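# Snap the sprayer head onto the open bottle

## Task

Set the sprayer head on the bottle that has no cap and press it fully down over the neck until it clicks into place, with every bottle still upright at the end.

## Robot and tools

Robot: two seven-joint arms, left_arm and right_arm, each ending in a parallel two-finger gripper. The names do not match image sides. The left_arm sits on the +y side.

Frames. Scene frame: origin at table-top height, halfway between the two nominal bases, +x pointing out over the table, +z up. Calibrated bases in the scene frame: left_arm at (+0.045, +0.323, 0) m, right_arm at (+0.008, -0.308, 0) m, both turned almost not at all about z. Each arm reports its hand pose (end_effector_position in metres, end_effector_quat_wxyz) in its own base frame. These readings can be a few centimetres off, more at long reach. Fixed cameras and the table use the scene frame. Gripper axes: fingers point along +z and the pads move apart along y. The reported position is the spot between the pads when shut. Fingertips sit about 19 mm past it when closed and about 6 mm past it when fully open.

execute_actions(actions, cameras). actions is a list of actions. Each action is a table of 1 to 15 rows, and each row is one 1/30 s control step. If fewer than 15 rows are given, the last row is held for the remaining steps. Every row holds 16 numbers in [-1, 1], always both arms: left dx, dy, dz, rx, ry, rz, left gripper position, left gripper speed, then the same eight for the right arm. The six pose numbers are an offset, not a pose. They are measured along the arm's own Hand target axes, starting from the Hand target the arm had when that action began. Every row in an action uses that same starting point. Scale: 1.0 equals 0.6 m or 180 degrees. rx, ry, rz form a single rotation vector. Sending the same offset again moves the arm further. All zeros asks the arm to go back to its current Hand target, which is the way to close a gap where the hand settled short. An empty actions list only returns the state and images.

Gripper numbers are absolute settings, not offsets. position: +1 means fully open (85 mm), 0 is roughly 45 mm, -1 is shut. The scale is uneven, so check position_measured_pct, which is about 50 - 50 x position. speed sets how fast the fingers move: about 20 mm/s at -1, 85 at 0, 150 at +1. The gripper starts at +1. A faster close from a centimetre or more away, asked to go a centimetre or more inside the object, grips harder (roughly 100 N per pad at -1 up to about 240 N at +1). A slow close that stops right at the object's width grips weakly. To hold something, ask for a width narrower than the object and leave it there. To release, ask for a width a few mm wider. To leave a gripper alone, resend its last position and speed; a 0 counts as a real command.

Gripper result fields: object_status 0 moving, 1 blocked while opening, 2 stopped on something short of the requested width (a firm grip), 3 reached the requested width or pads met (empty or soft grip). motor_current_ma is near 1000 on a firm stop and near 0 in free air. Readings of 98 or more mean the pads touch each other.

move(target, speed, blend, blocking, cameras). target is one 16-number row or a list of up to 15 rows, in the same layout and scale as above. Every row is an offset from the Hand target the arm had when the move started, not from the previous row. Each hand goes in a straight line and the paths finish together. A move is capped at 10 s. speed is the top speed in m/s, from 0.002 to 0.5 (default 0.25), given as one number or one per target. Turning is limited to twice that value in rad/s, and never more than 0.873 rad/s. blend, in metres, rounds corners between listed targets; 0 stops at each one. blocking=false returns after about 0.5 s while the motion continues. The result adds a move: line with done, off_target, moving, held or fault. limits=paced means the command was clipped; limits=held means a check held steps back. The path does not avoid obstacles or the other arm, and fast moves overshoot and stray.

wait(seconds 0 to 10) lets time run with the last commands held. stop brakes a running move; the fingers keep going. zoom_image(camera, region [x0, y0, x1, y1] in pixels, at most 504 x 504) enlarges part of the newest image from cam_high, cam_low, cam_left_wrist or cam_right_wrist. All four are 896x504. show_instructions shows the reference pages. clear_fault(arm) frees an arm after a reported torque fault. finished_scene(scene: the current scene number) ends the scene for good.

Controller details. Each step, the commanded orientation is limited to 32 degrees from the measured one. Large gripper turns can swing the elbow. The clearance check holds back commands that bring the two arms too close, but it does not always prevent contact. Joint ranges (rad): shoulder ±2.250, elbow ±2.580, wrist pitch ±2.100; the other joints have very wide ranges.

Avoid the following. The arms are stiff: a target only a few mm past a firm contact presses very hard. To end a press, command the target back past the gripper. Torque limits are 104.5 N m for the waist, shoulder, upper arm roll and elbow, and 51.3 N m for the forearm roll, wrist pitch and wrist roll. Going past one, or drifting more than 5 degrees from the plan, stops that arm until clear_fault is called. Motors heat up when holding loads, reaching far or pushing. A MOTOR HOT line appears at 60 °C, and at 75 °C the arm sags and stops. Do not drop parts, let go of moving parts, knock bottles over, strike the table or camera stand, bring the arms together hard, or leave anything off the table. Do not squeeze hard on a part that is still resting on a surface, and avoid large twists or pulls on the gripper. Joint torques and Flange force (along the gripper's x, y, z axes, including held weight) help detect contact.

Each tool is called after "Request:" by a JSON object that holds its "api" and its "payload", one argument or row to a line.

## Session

Request:
{"api": "execute_actions", "payload": {
  "actions": []
}}

Request:
{"api": "show_instructions", "payload": {

}}

Scene clock: 0.00 s.
left_arm: end_effector_position=(+0.4657, +0.3120, +0.2651) position_measured_pct=0.0 object_status=3 motor_current_ma=0 end_effector_quat_wxyz=(-0.055, +0.862, +0.110, +0.492) | right_arm: end_effector_position=(+0.4427, -0.1711, +0.1034) position_measured_pct=0.0 object_status=3 motor_current_ma=0 end_effector_quat_wxyz=(+0.030, -0.410, +0.911, -0.014)
Joint positions: left_arm=[-0.935 0.343 -0.026 2.188 1.968 0.67 2.253] | right_arm=[0.53 0.6 -0.296 1.762 0.217 0.748 2.551]
Joint velocities: within noise
Joint torques (N m): no reading
Motor temperatures (°C): left_arm=[29 28 27 35 30 35 35] | right_arm=[35 28 27 32 37 40 43]
Flange force (N): no reading
Hand target: left_arm +0.4657, +0.3120, +0.2651; -0.055, +0.862, +0.110, +0.492 | right_arm +0.4427, -0.1711, +0.1034; +0.030, -0.410, +0.911, -0.014
Tool commands: left_gripper/position=+1.0 left_gripper/speed=+1.0 right_gripper/position=+1.0 right_gripper/speed=+1.0

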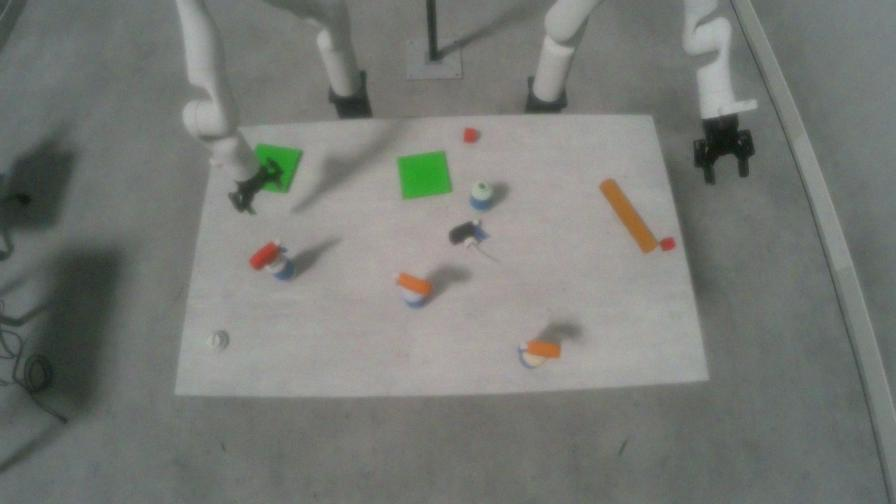

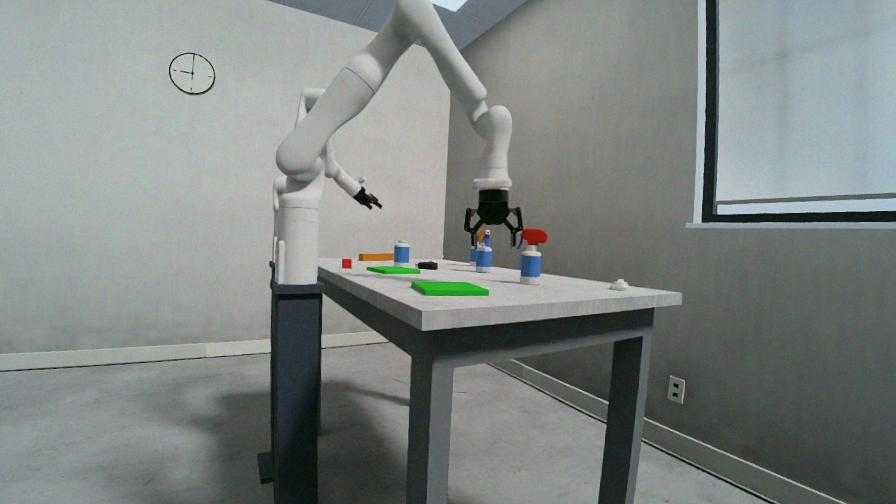

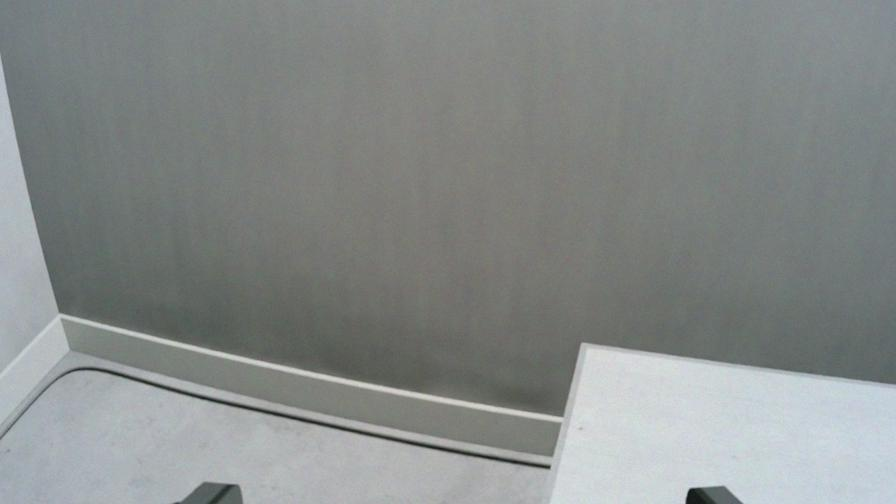

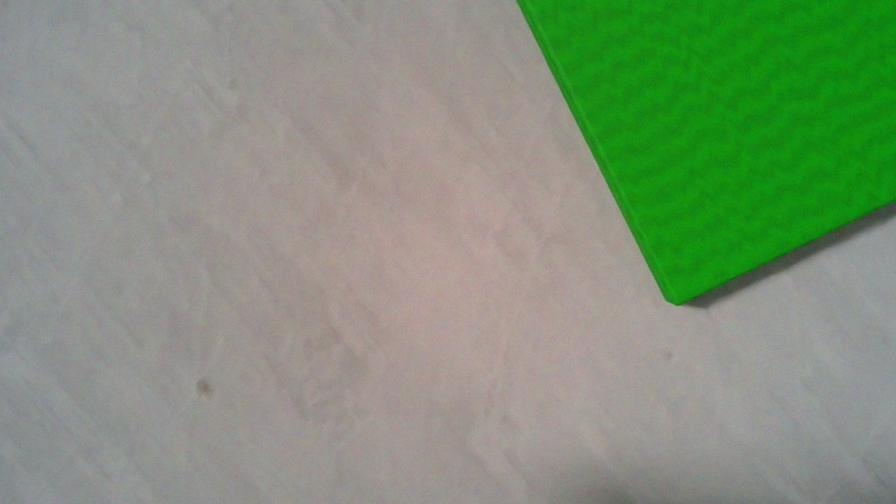

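Reference images for this scene: manual page 1, manual page 2, manual page 3, manual page 4, manual page 5.

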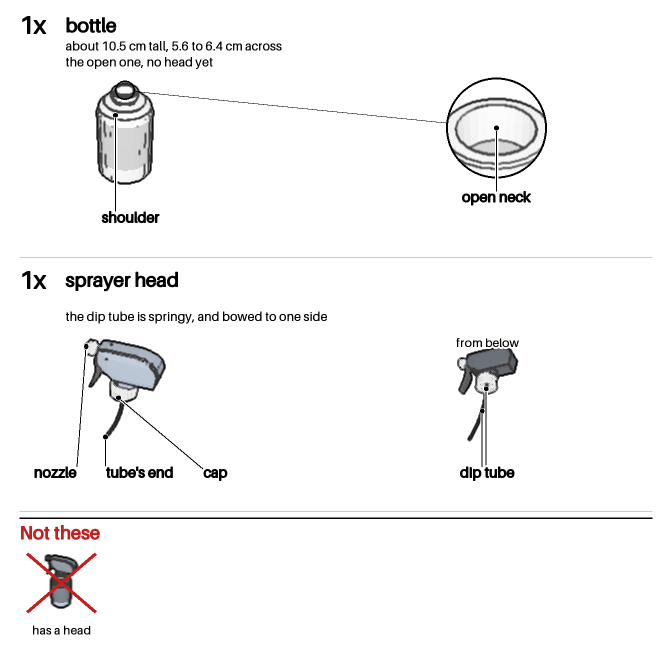

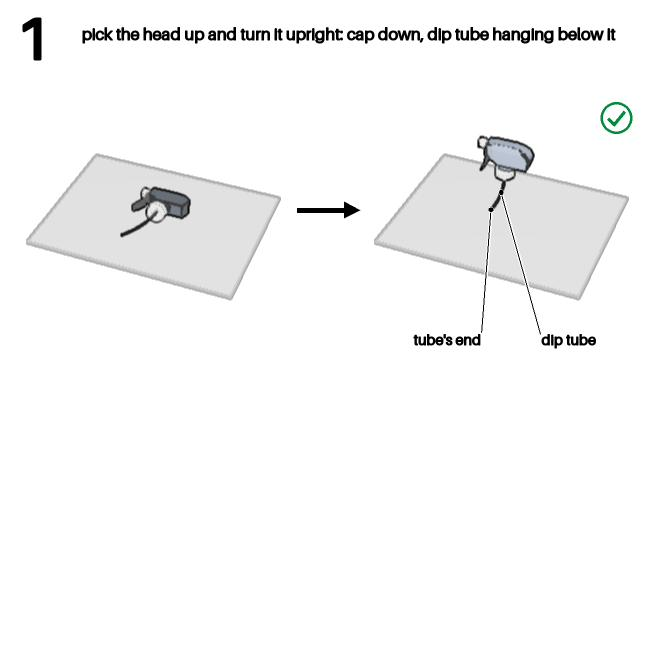

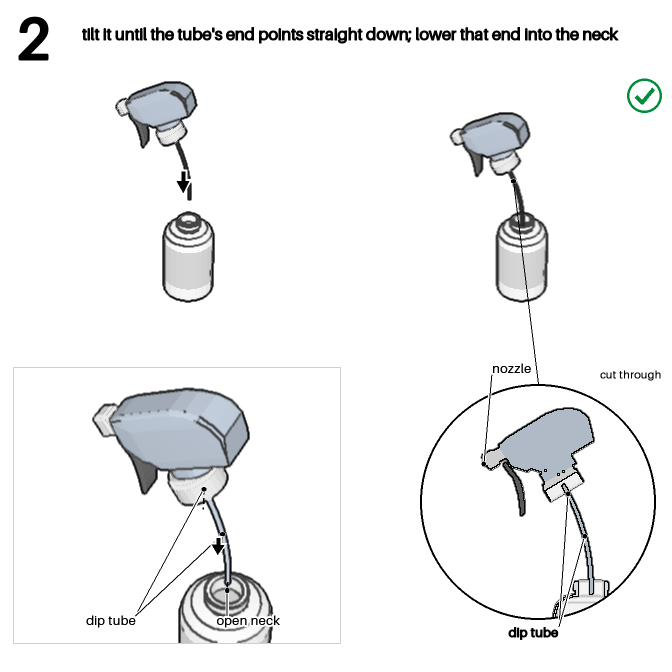

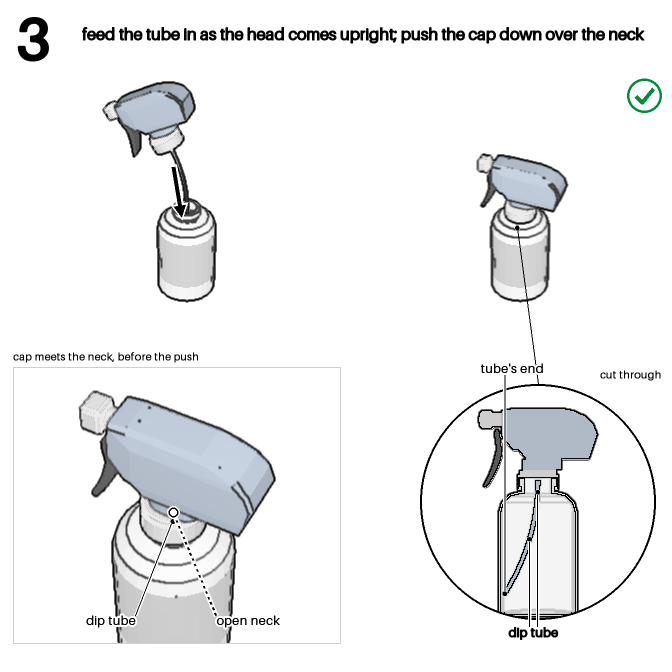

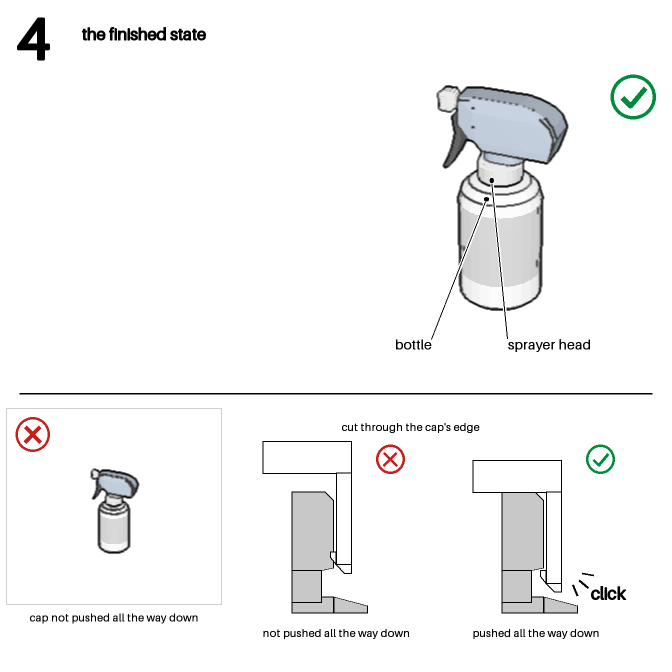

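Request:
{"api": "zoom_image", "payload": {
  "camera": "cam_high",
  "region": [420, 160, 540, 280]
}}

Scaled by 4.200.

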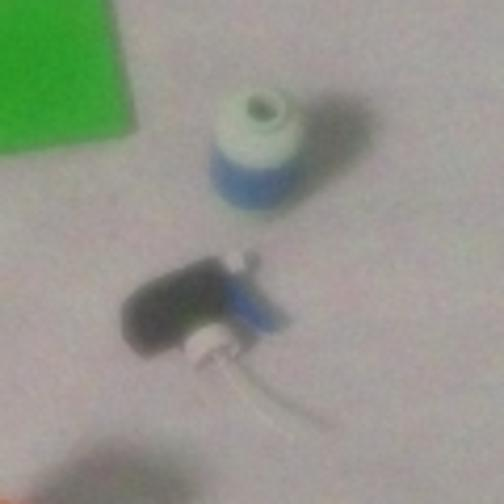

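Request:
{"api": "move", "payload": {
  "target": [-0.267,0.422,-0.066,-0.562,0.1166,0.157,1,1,-0.722,0.419,-0.319,0.0007,0.024,0.5635,1,1]
}}

Scene clock: 26.50 s.
left_arm: end_effector_position=(+0.4158, +0.0367, +0.1509) position_measured_pct=0.0 object_status=3 motor_current_ma=0 end_effector_quat_wxyz=(+0.500, +0.500, -0.500, +0.500) | right_arm: end_effector_position=(+0.5287, +0.3199, +0.3010) position_measured_pct=0.0 object_status=3 motor_current_ma=0 end_effector_quat_wxyz=(+0.000, +0.446, +0.895, +0.000)
Joint positions: left_arm=[-0.885 1.242 0.251 1.444 0.756 1.75 2.06] | right_arm=[-0.605 0.812 0.069 0.641 -0.051 1.689 0.082]
Joint torques (N m): left_arm=[-1.22 -22.25 5.27 -1.17 1.45 2.21 0.22] | right_arm=[0.84 -24.57 2.34 -8.88 -0.06 -0.36 0.25]
Flange force (N): left_arm=[-4.9 -4.3 -2.8] | right_arm=[1.2 5.3 -1.9]
Hand target: left_arm +0.4158, +0.0367, +0.1509; +0.500, +0.500, -0.500, +0.500 | right_arm +0.5287, +0.3199, +0.3010; +0.000, +0.446, +0.895, +0.000
Off the commanded pose: left_arm 0.000 m, 0 deg | right_arm 0.000 m, 0 deg.
move: done

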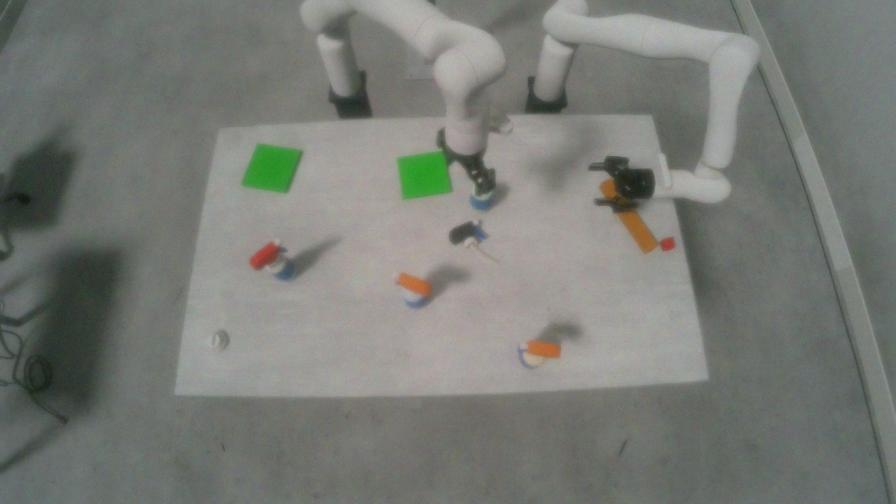

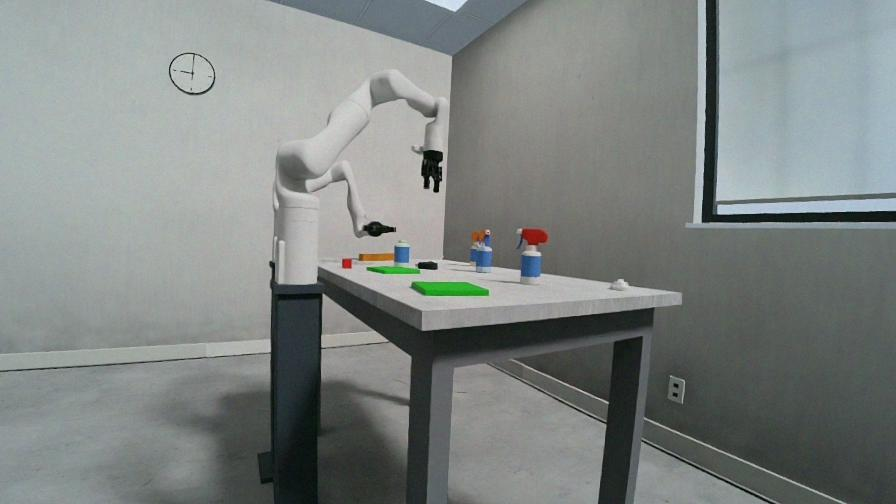

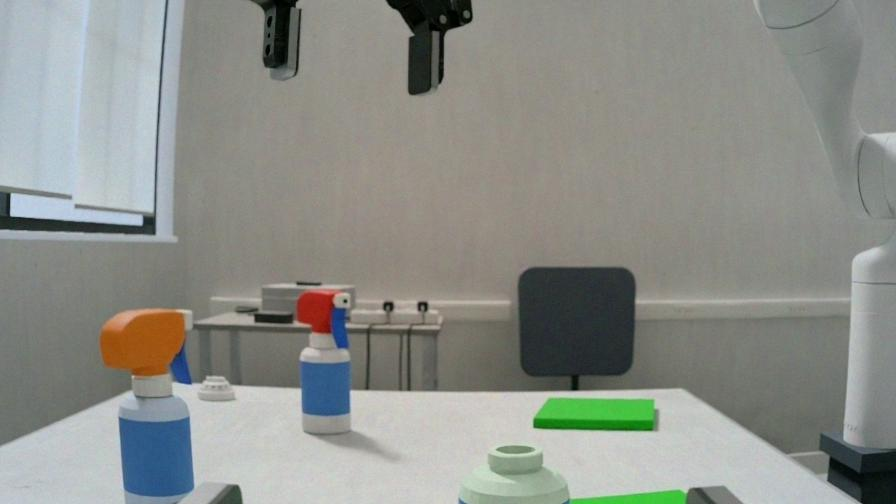

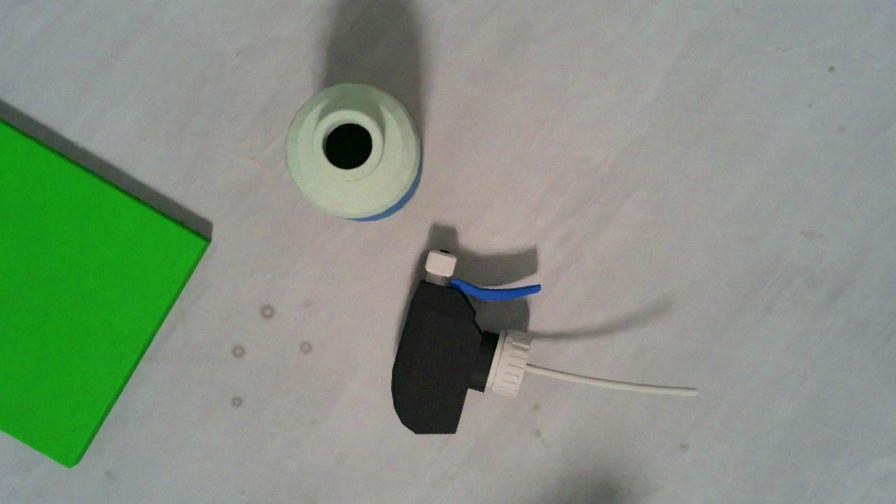

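Request:
{"api": "move", "payload": {
  "target": [0,0,0,0,0,0,1,1,-0.0328,-0.014,0.333,0,0,0.078,1,1],
  "cameras": ["cam_right_wrist","cam_high"]
}}

Scene clock: 41.27 s.
left_arm: end_effector_position=(+0.4158, +0.0367, +0.1509) position_measured_pct=0.0 object_status=3 motor_current_ma=0 end_effector_quat_wxyz=(+0.500, +0.500, -0.500, +0.500) | right_arm: end_effector_position=(+0.5340, +0.2993, +0.1013) position_measured_pct=0.0 object_status=3 motor_current_ma=0 end_effector_quat_wxyz=(+0.000, +0.552, +0.834, +0.001)
Joint positions: left_arm=[-0.885 1.242 0.251 1.444 0.756 1.75 2.06] | right_arm=[-0.595 0.895 0.095 1.127 -0.083 1.122 -0.099]
Joint torques (N m): left_arm=[-1.25 -22.24 5.29 -1.15 1.44 2.21 0.21] | right_arm=[0.81 -24.91 2.68 -8.1 -0.07 -0.34 0.22]
Flange force (N): left_arm=[-4.9 -4.4 -2.8] | right_arm=[1.9 2.8 0.4]
Hand target: left_arm +0.4158, +0.0367, +0.1509; +0.500, +0.500, -0.500, +0.500 | right_arm +0.5340, +0.2993, +0.1012; +0.000, +0.552, +0.834, +0.000
Off the commanded pose: left_arm 0.000 m, 0 deg | right_arm 0.000 m, 0 deg.
move: done
Images, in order (width x height): cam_high 896x504, cam_right_wrist 896x504.

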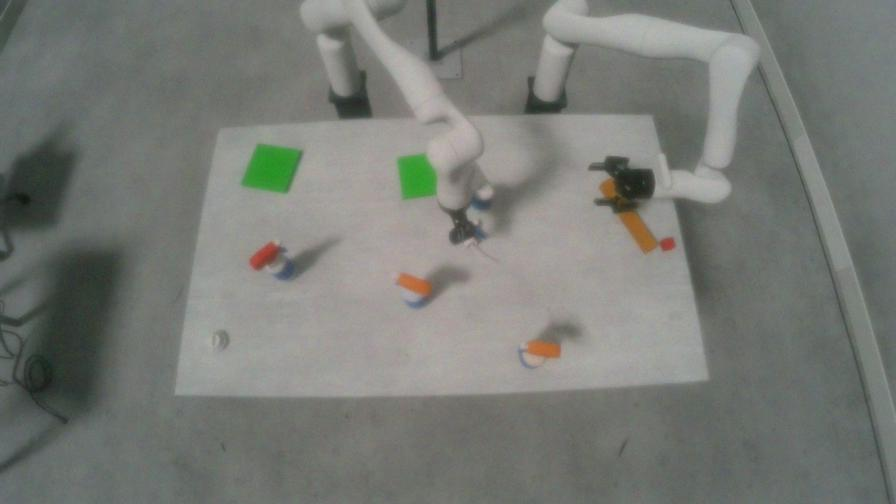

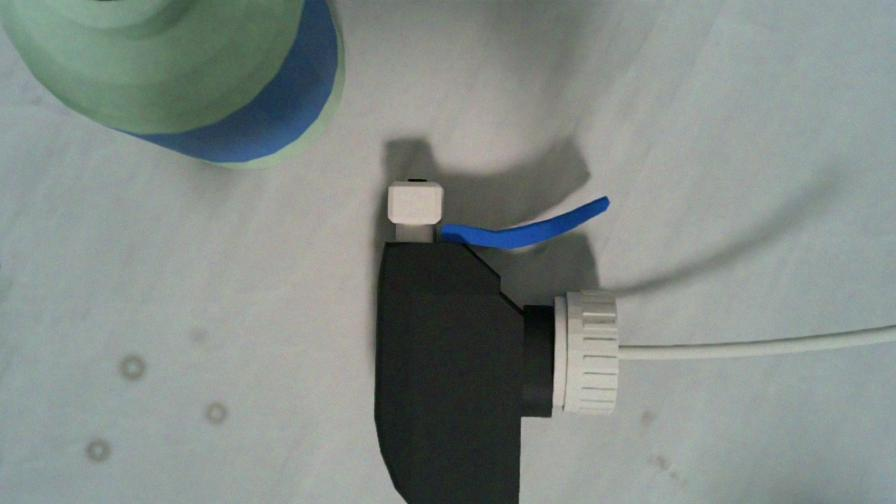

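Request:
{"api": "move", "payload": {
  "target": [
    [0,0,0,0,0,0,1,1,-0.0033,0.0033,0.08,0,0,0,1,-1],
    [0,0,0,0,0,0,1,1,-0.0033,0.0033,0.1338,0,0,0,1,-1]
  ],
  "speed": [0.12,0.06],
  "cameras": ["cam_right_wrist","cam_low"]
}}

Request:
{"api": "move", "payload": {
  "target": [0,0,0,0,0,0,1,1,0,0,0,0,0,0,-0.25,-1],
  "cameras": []
}}

Request:
{"api": "wait", "payload": {
  "seconds": 0.8,
  "cameras": ["cam_right_wrist"]
}}

Scene clock: 49.53 s.
left_arm: end_effector_position=(+0.4158, +0.0367, +0.1509) position_measured_pct=0.0 object_status=3 motor_current_ma=0 end_effector_quat_wxyz=(+0.500, +0.500, -0.500, +0.500) | right_arm: end_effector_position=(+0.5366, +0.2983, +0.0209) position_measured_pct=0.0 object_status=3 motor_current_ma=0 end_effector_quat_wxyz=(+0.000, +0.552, +0.834, +0.000)
Joint positions: left_arm=[-0.885 1.242 0.251 1.444 0.756 1.75 2.06] | right_arm=[-0.588 1.005 0.085 1.176 -0.088 0.964 -0.091]
Joint torques (N m): left_arm=[-1.19 -22.23 5.3 -1.17 1.42 2.21 0.19] | right_arm=[0.76 -25.42 2.75 -7.42 -0.06 -0.4 0.22]
Flange force (N): left_arm=[-4.8 -4.3 -2.8] | right_arm=[1.7 2.5 0.6]
Hand target: left_arm +0.4158, +0.0367, +0.1509; +0.500, +0.500, -0.500, +0.500 | right_arm +0.5366, +0.2983, +0.0209; +0.000, +0.552, +0.834, +0.000
Off the commanded pose: left_arm 0.000 m, 0 deg | right_arm 0.000 m, 0 deg.
move: done
Images, in order (width x height): cam_low 896x504, cam_right_wrist 896x504.

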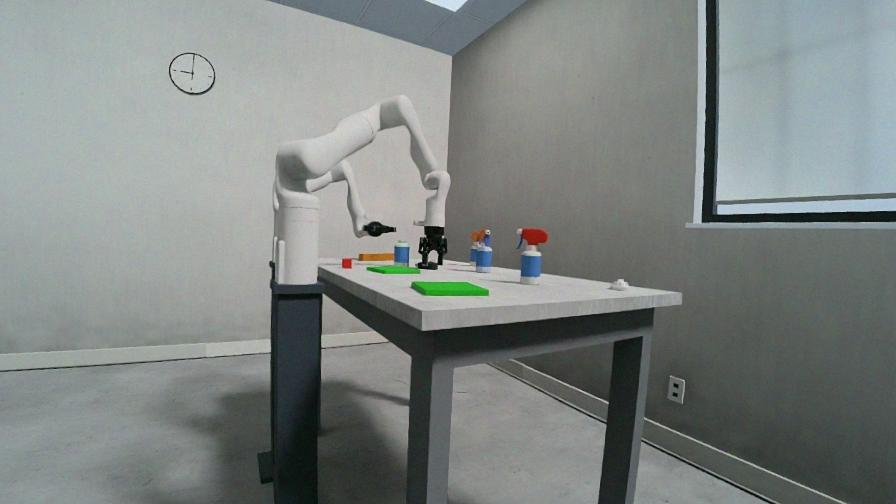

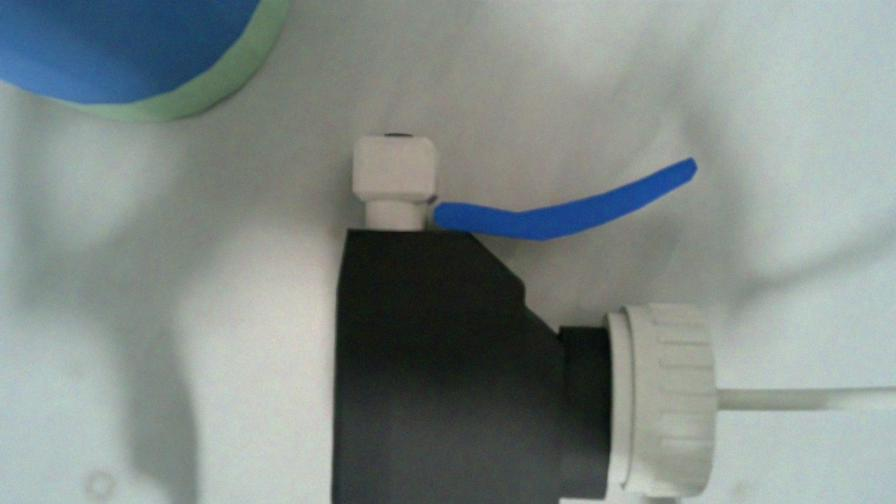

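Scene clock: 52.73 s.
left_arm: end_effector_position=(+0.4158, +0.0367, +0.1509) position_measured_pct=0.0 object_status=3 motor_current_ma=0 end_effector_quat_wxyz=(+0.500, +0.500, -0.500, +0.500) | right_arm: end_effector_position=(+0.5366, +0.2983, +0.0209) position_measured_pct=59.7 object_status=0 motor_current_ma=1000 end_effector_quat_wxyz=(+0.000, +0.552, +0.834, +0.000)
Joint positions: left_arm=[-0.885 1.242 0.251 1.444 0.756 1.75 2.06] | right_arm=[-0.588 1.005 0.085 1.176 -0.088 0.964 -0.091]
Joint torques (N m): left_arm=[-1.19 -22.25 5.32 -1.14 1.45 2.18 0.21] | right_arm=[0.69 -21.89 2.54 -6.51 0 -0.69 0.2]
Flange force (N): left_arm=[-4.9 -4.4 -3.0] | right_arm=[1.3 0.5 -5.4]
Hand target: left_arm +0.4158, +0.0367, +0.1509; +0.500, +0.500, -0.500, +0.500 | right_arm +0.5366, +0.2983, +0.0209; +0.000, +0.552, +0.834, +0.000
Off the commanded pose: left_arm 0.000 m, 0 deg | right_arm 0.000 m, 0 deg.
move: done
No camera images: "cameras" was empty.

Scene clock: 53.53 s.
left_arm: end_effector_position=(+0.4158, +0.0367, +0.1509) position_measured_pct=0.0 object_status=3 motor_current_ma=0 end_effector_quat_wxyz=(+0.500, +0.500, -0.500, +0.500) | right_arm: end_effector_position=(+0.5366, +0.2983, +0.0209) position_measured_pct=59.7 object_status=2 motor_current_ma=1000 end_effector_quat_wxyz=(+0.000, +0.552, +0.834, +0.000)
Joint positions: left_arm=[-0.885 1.242 0.251 1.444 0.756 1.75 2.06] | right_arm=[-0.588 1.005 0.085 1.176 -0.088 0.964 -0.091]
Joint torques (N m): left_arm=[-1.15 -22.25 5.28 -1.17 1.43 2.19 0.18] | right_arm=[0.68 -21.89 2.55 -6.56 0 -0.76 0.15]
Flange force (N): left_arm=[-4.8 -4.3 -2.9] | right_arm=[1.3 0.4 -5.6]
Hand target: left_arm +0.4158, +0.0367, +0.1509; +0.500, +0.500, -0.500, +0.500 | right_arm +0.5366, +0.2983, +0.0209; +0.000, +0.552, +0.834, +0.000
Tool commands: left_gripper/position=+1.0 left_gripper/speed=+1.0 right_gripper/position=-0.25 right_gripper/speed=-1.0
Off the commanded pose: left_arm 0.000 m, 0 deg | right_arm 0.000 m, 0 deg.
wait: 0.80 s; at rest by 0.17 s
Images, in order (width x height): cam_right_wrist 896x504.

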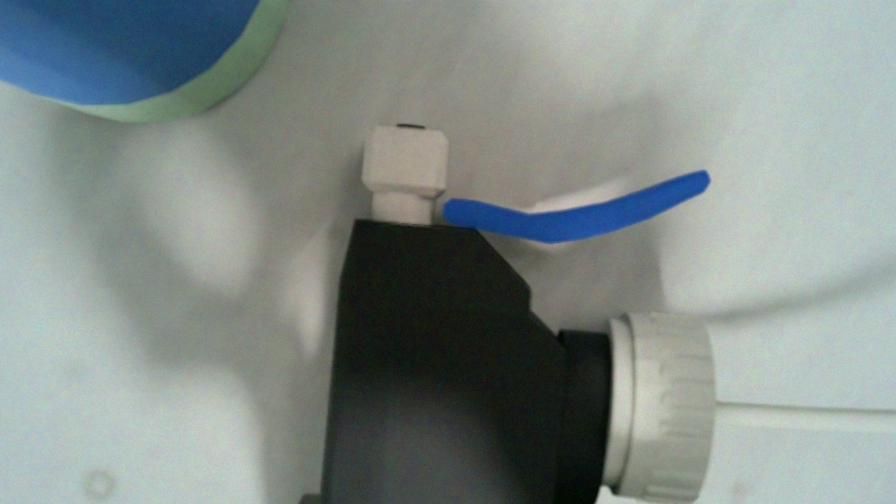

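Request:
{"api": "move", "payload": {
  "target": [
    [0,0,0,0,0,0,1,1,0,0,-0.03,0,0,0,-0.25,-1],
    [0,0,0,0,0,0,1,1,0,0,-0.45,0,0,0,-0.25,-1],
    [0,0,0,0,0,0,1,1,0.03,-0.01,-0.5,0,0,-0.872,-0.25,-1],
    [0,0,0,0,0,0,1,1,0.244,-0.054,-0.582,0.1296,-0.637,-0.637,-0.25,-1]
  ],
  "speed": [0.05,0.25,0.3,0.3],
  "blend": 0.01
}}

Scene clock: 72.07 s.
left_arm: end_effector_position=(+0.4158, +0.0367, +0.1509) position_measured_pct=0.0 object_status=3 motor_current_ma=0 end_effector_quat_wxyz=(+0.500, +0.500, -0.500, +0.500) | right_arm: end_effector_position=(+0.4494, +0.4201, +0.3702) position_measured_pct=59.7 object_status=2 motor_current_ma=1000 end_effector_quat_wxyz=(+0.500, -0.500, +0.500, -0.500)
Joint positions: left_arm=[-0.885 1.242 0.251 1.444 0.756 1.75 2.06] | right_arm=[-1.323 0.644 0.022 1.854 1.777 1.404 0.623]
Joint torques (N m): left_arm=[-1.18 -22.18 5.31 -1.14 1.43 2.2 0.18] | right_arm=[0.85 -19.12 3.97 -6.31 1.78 2 0.29]
Flange force (N): left_arm=[-4.7 -4.4 -2.9] | right_arm=[-0.9 2.5 -3.4]
Hand target: left_arm +0.4158, +0.0367, +0.1509; +0.500, +0.500, -0.500, +0.500 | right_arm +0.4494, +0.4202, +0.3702; +0.500, -0.500, +0.500, -0.500
Off the commanded pose: left_arm 0.000 m, 0 deg | right_arm 0.000 m, 0 deg.
move: done; blend cut to 0.009 m at target 1

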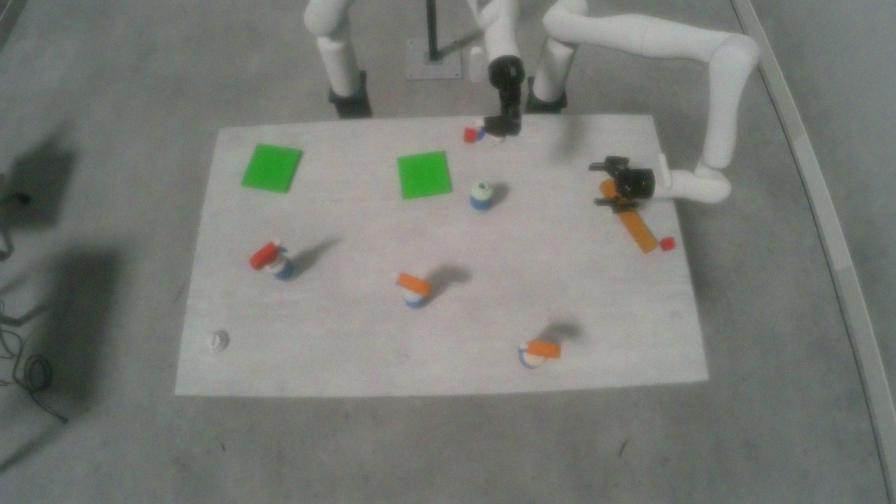

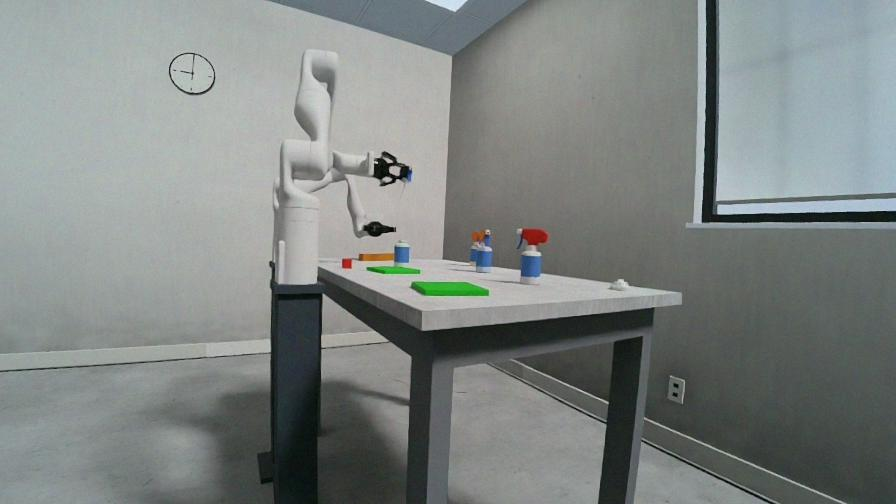

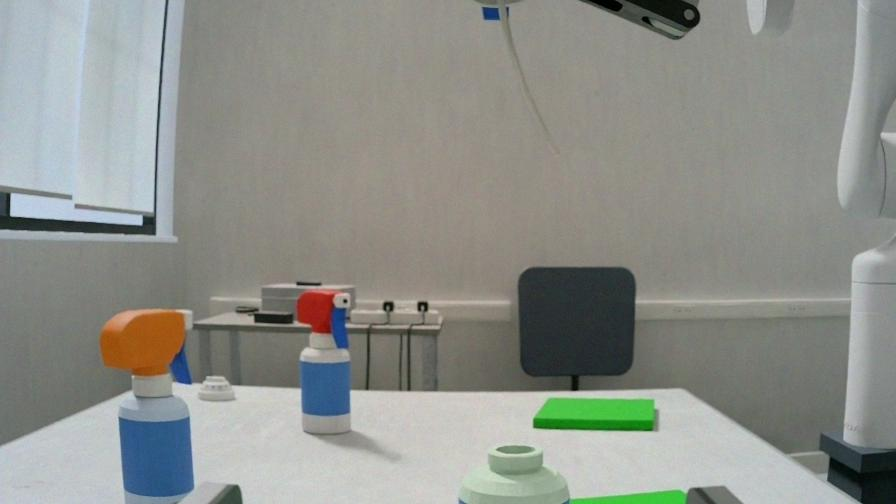

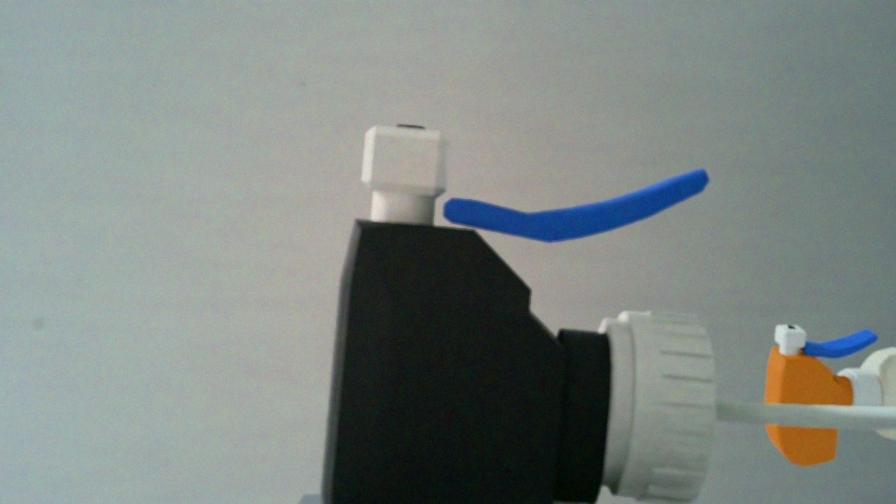

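Request:
{"api": "move", "payload": {
  "target": [0,0,0,0,0,0,1,1,0.0187,0.192,0.0427,0,0,-0.0167,-0.25,-1]
}}

Request:
{"api": "zoom_image", "payload": {
  "camera": "cam_left_wrist",
  "region": [380, 200, 680, 500]
}}

Request:
{"api": "zoom_image", "payload": {
  "camera": "cam_high",
  "region": [440, 130, 520, 210]
}}

Scene clock: 85.97 s.
left_arm: end_effector_position=(+0.4158, +0.0367, +0.1509) position_measured_pct=0.0 object_status=3 motor_current_ma=0 end_effector_quat_wxyz=(+0.500, +0.500, -0.500, +0.500) | right_arm: end_effector_position=(+0.4751, +0.4090, +0.2550) position_measured_pct=59.7 object_status=2 motor_current_ma=1000 end_effector_quat_wxyz=(+0.487, -0.513, +0.487, -0.513)
Joint positions: left_arm=[-0.885 1.242 0.251 1.444 0.756 1.75 2.06] | right_arm=[-1.274 0.895 0.042 1.886 1.864 1.429 0.387]
Joint torques (N m): left_arm=[-1.22 -22.25 5.27 -1.12 1.44 2.2 0.21] | right_arm=[0.81 -20.74 4.68 -4.31 0.99 2.42 0.27]
Flange force (N): left_arm=[-4.9 -4.5 -2.9] | right_arm=[-0.3 2.7 -3.4]
Hand target: left_arm +0.4158, +0.0367, +0.1509; +0.500, +0.500, -0.500, +0.500 | right_arm +0.4751, +0.4090, +0.2550; +0.487, -0.513, +0.487, -0.513
Off the commanded pose: left_arm 0.000 m, 0 deg | right_arm 0.000 m, 0 deg.
move: done

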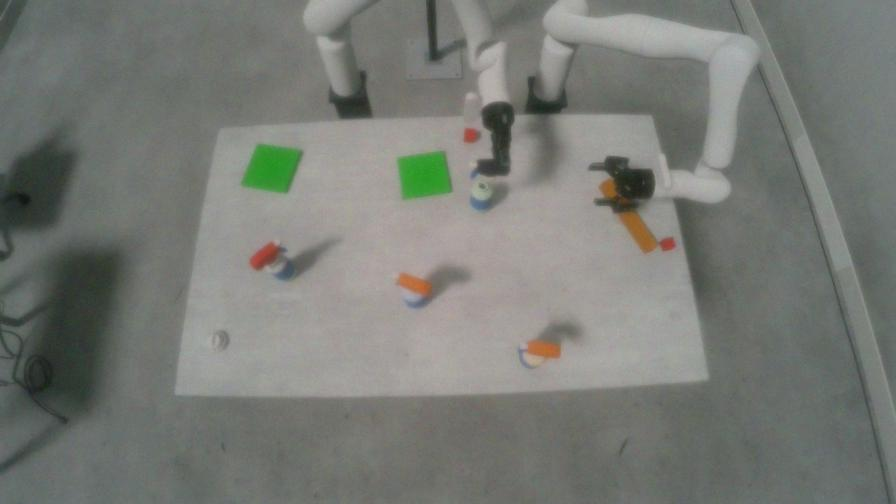

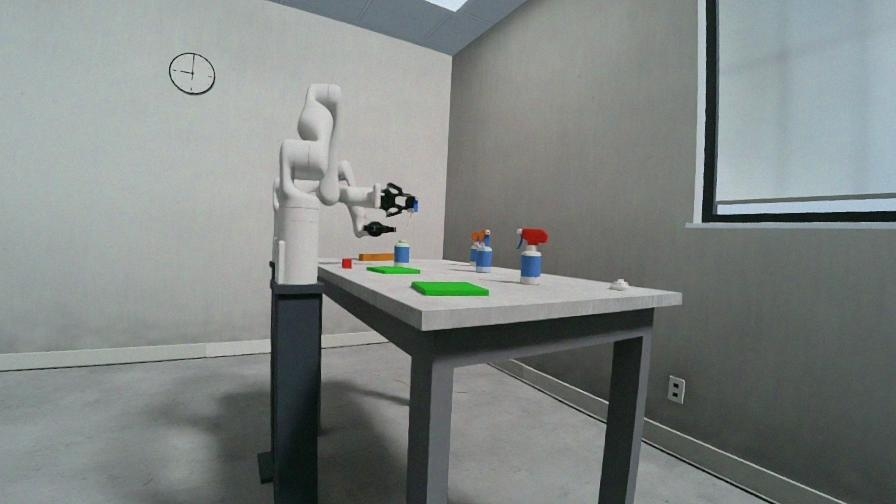

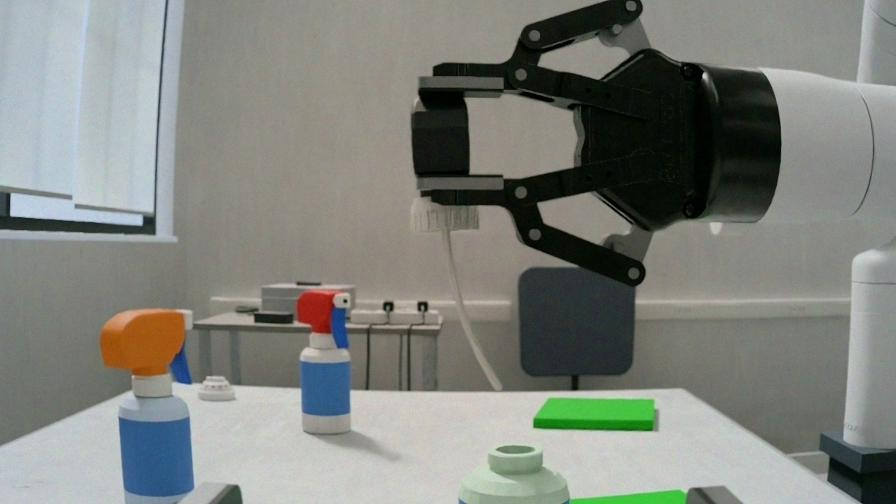

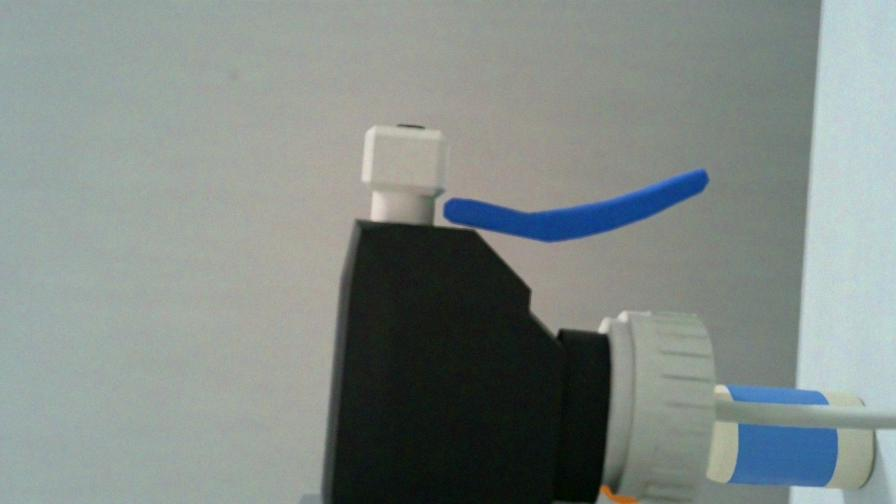

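Scaled by 1.680 from the camera's 896x504 image, which has a finer 1280x720 frame.

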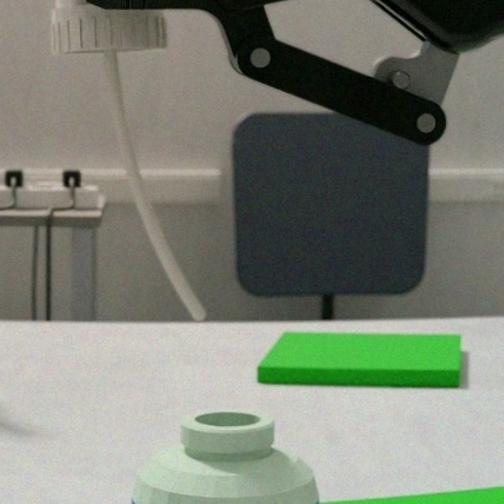

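Scaled by 6.300.

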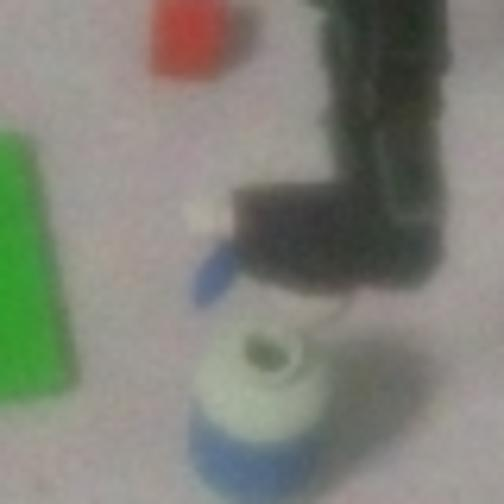

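Request:
{"api": "zoom_image", "payload": {
  "camera": "cam_low",
  "region": [360, 180, 460, 280]
}}

Request:
{"api": "zoom_image", "payload": {
  "camera": "cam_high",
  "region": [460, 160, 510, 210]
}}

Scaled by 5.040.

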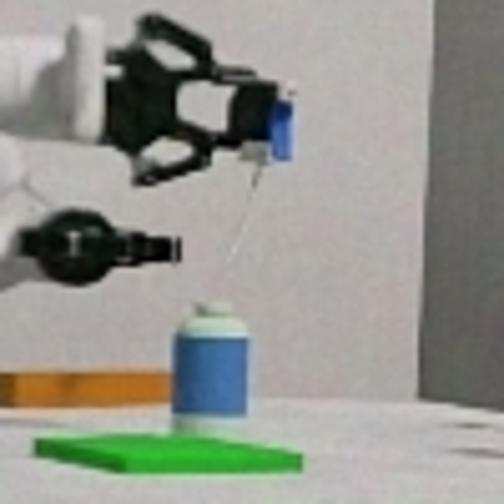

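Scaled by 10.080.

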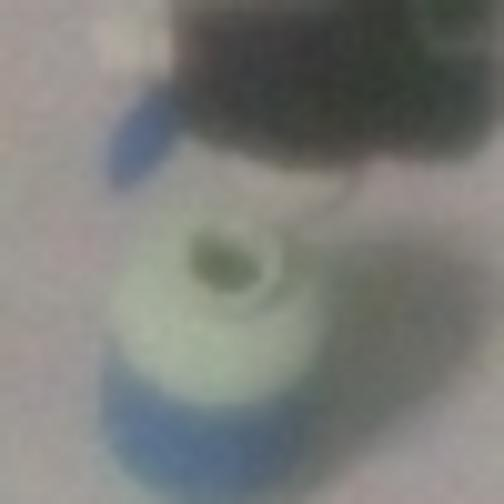

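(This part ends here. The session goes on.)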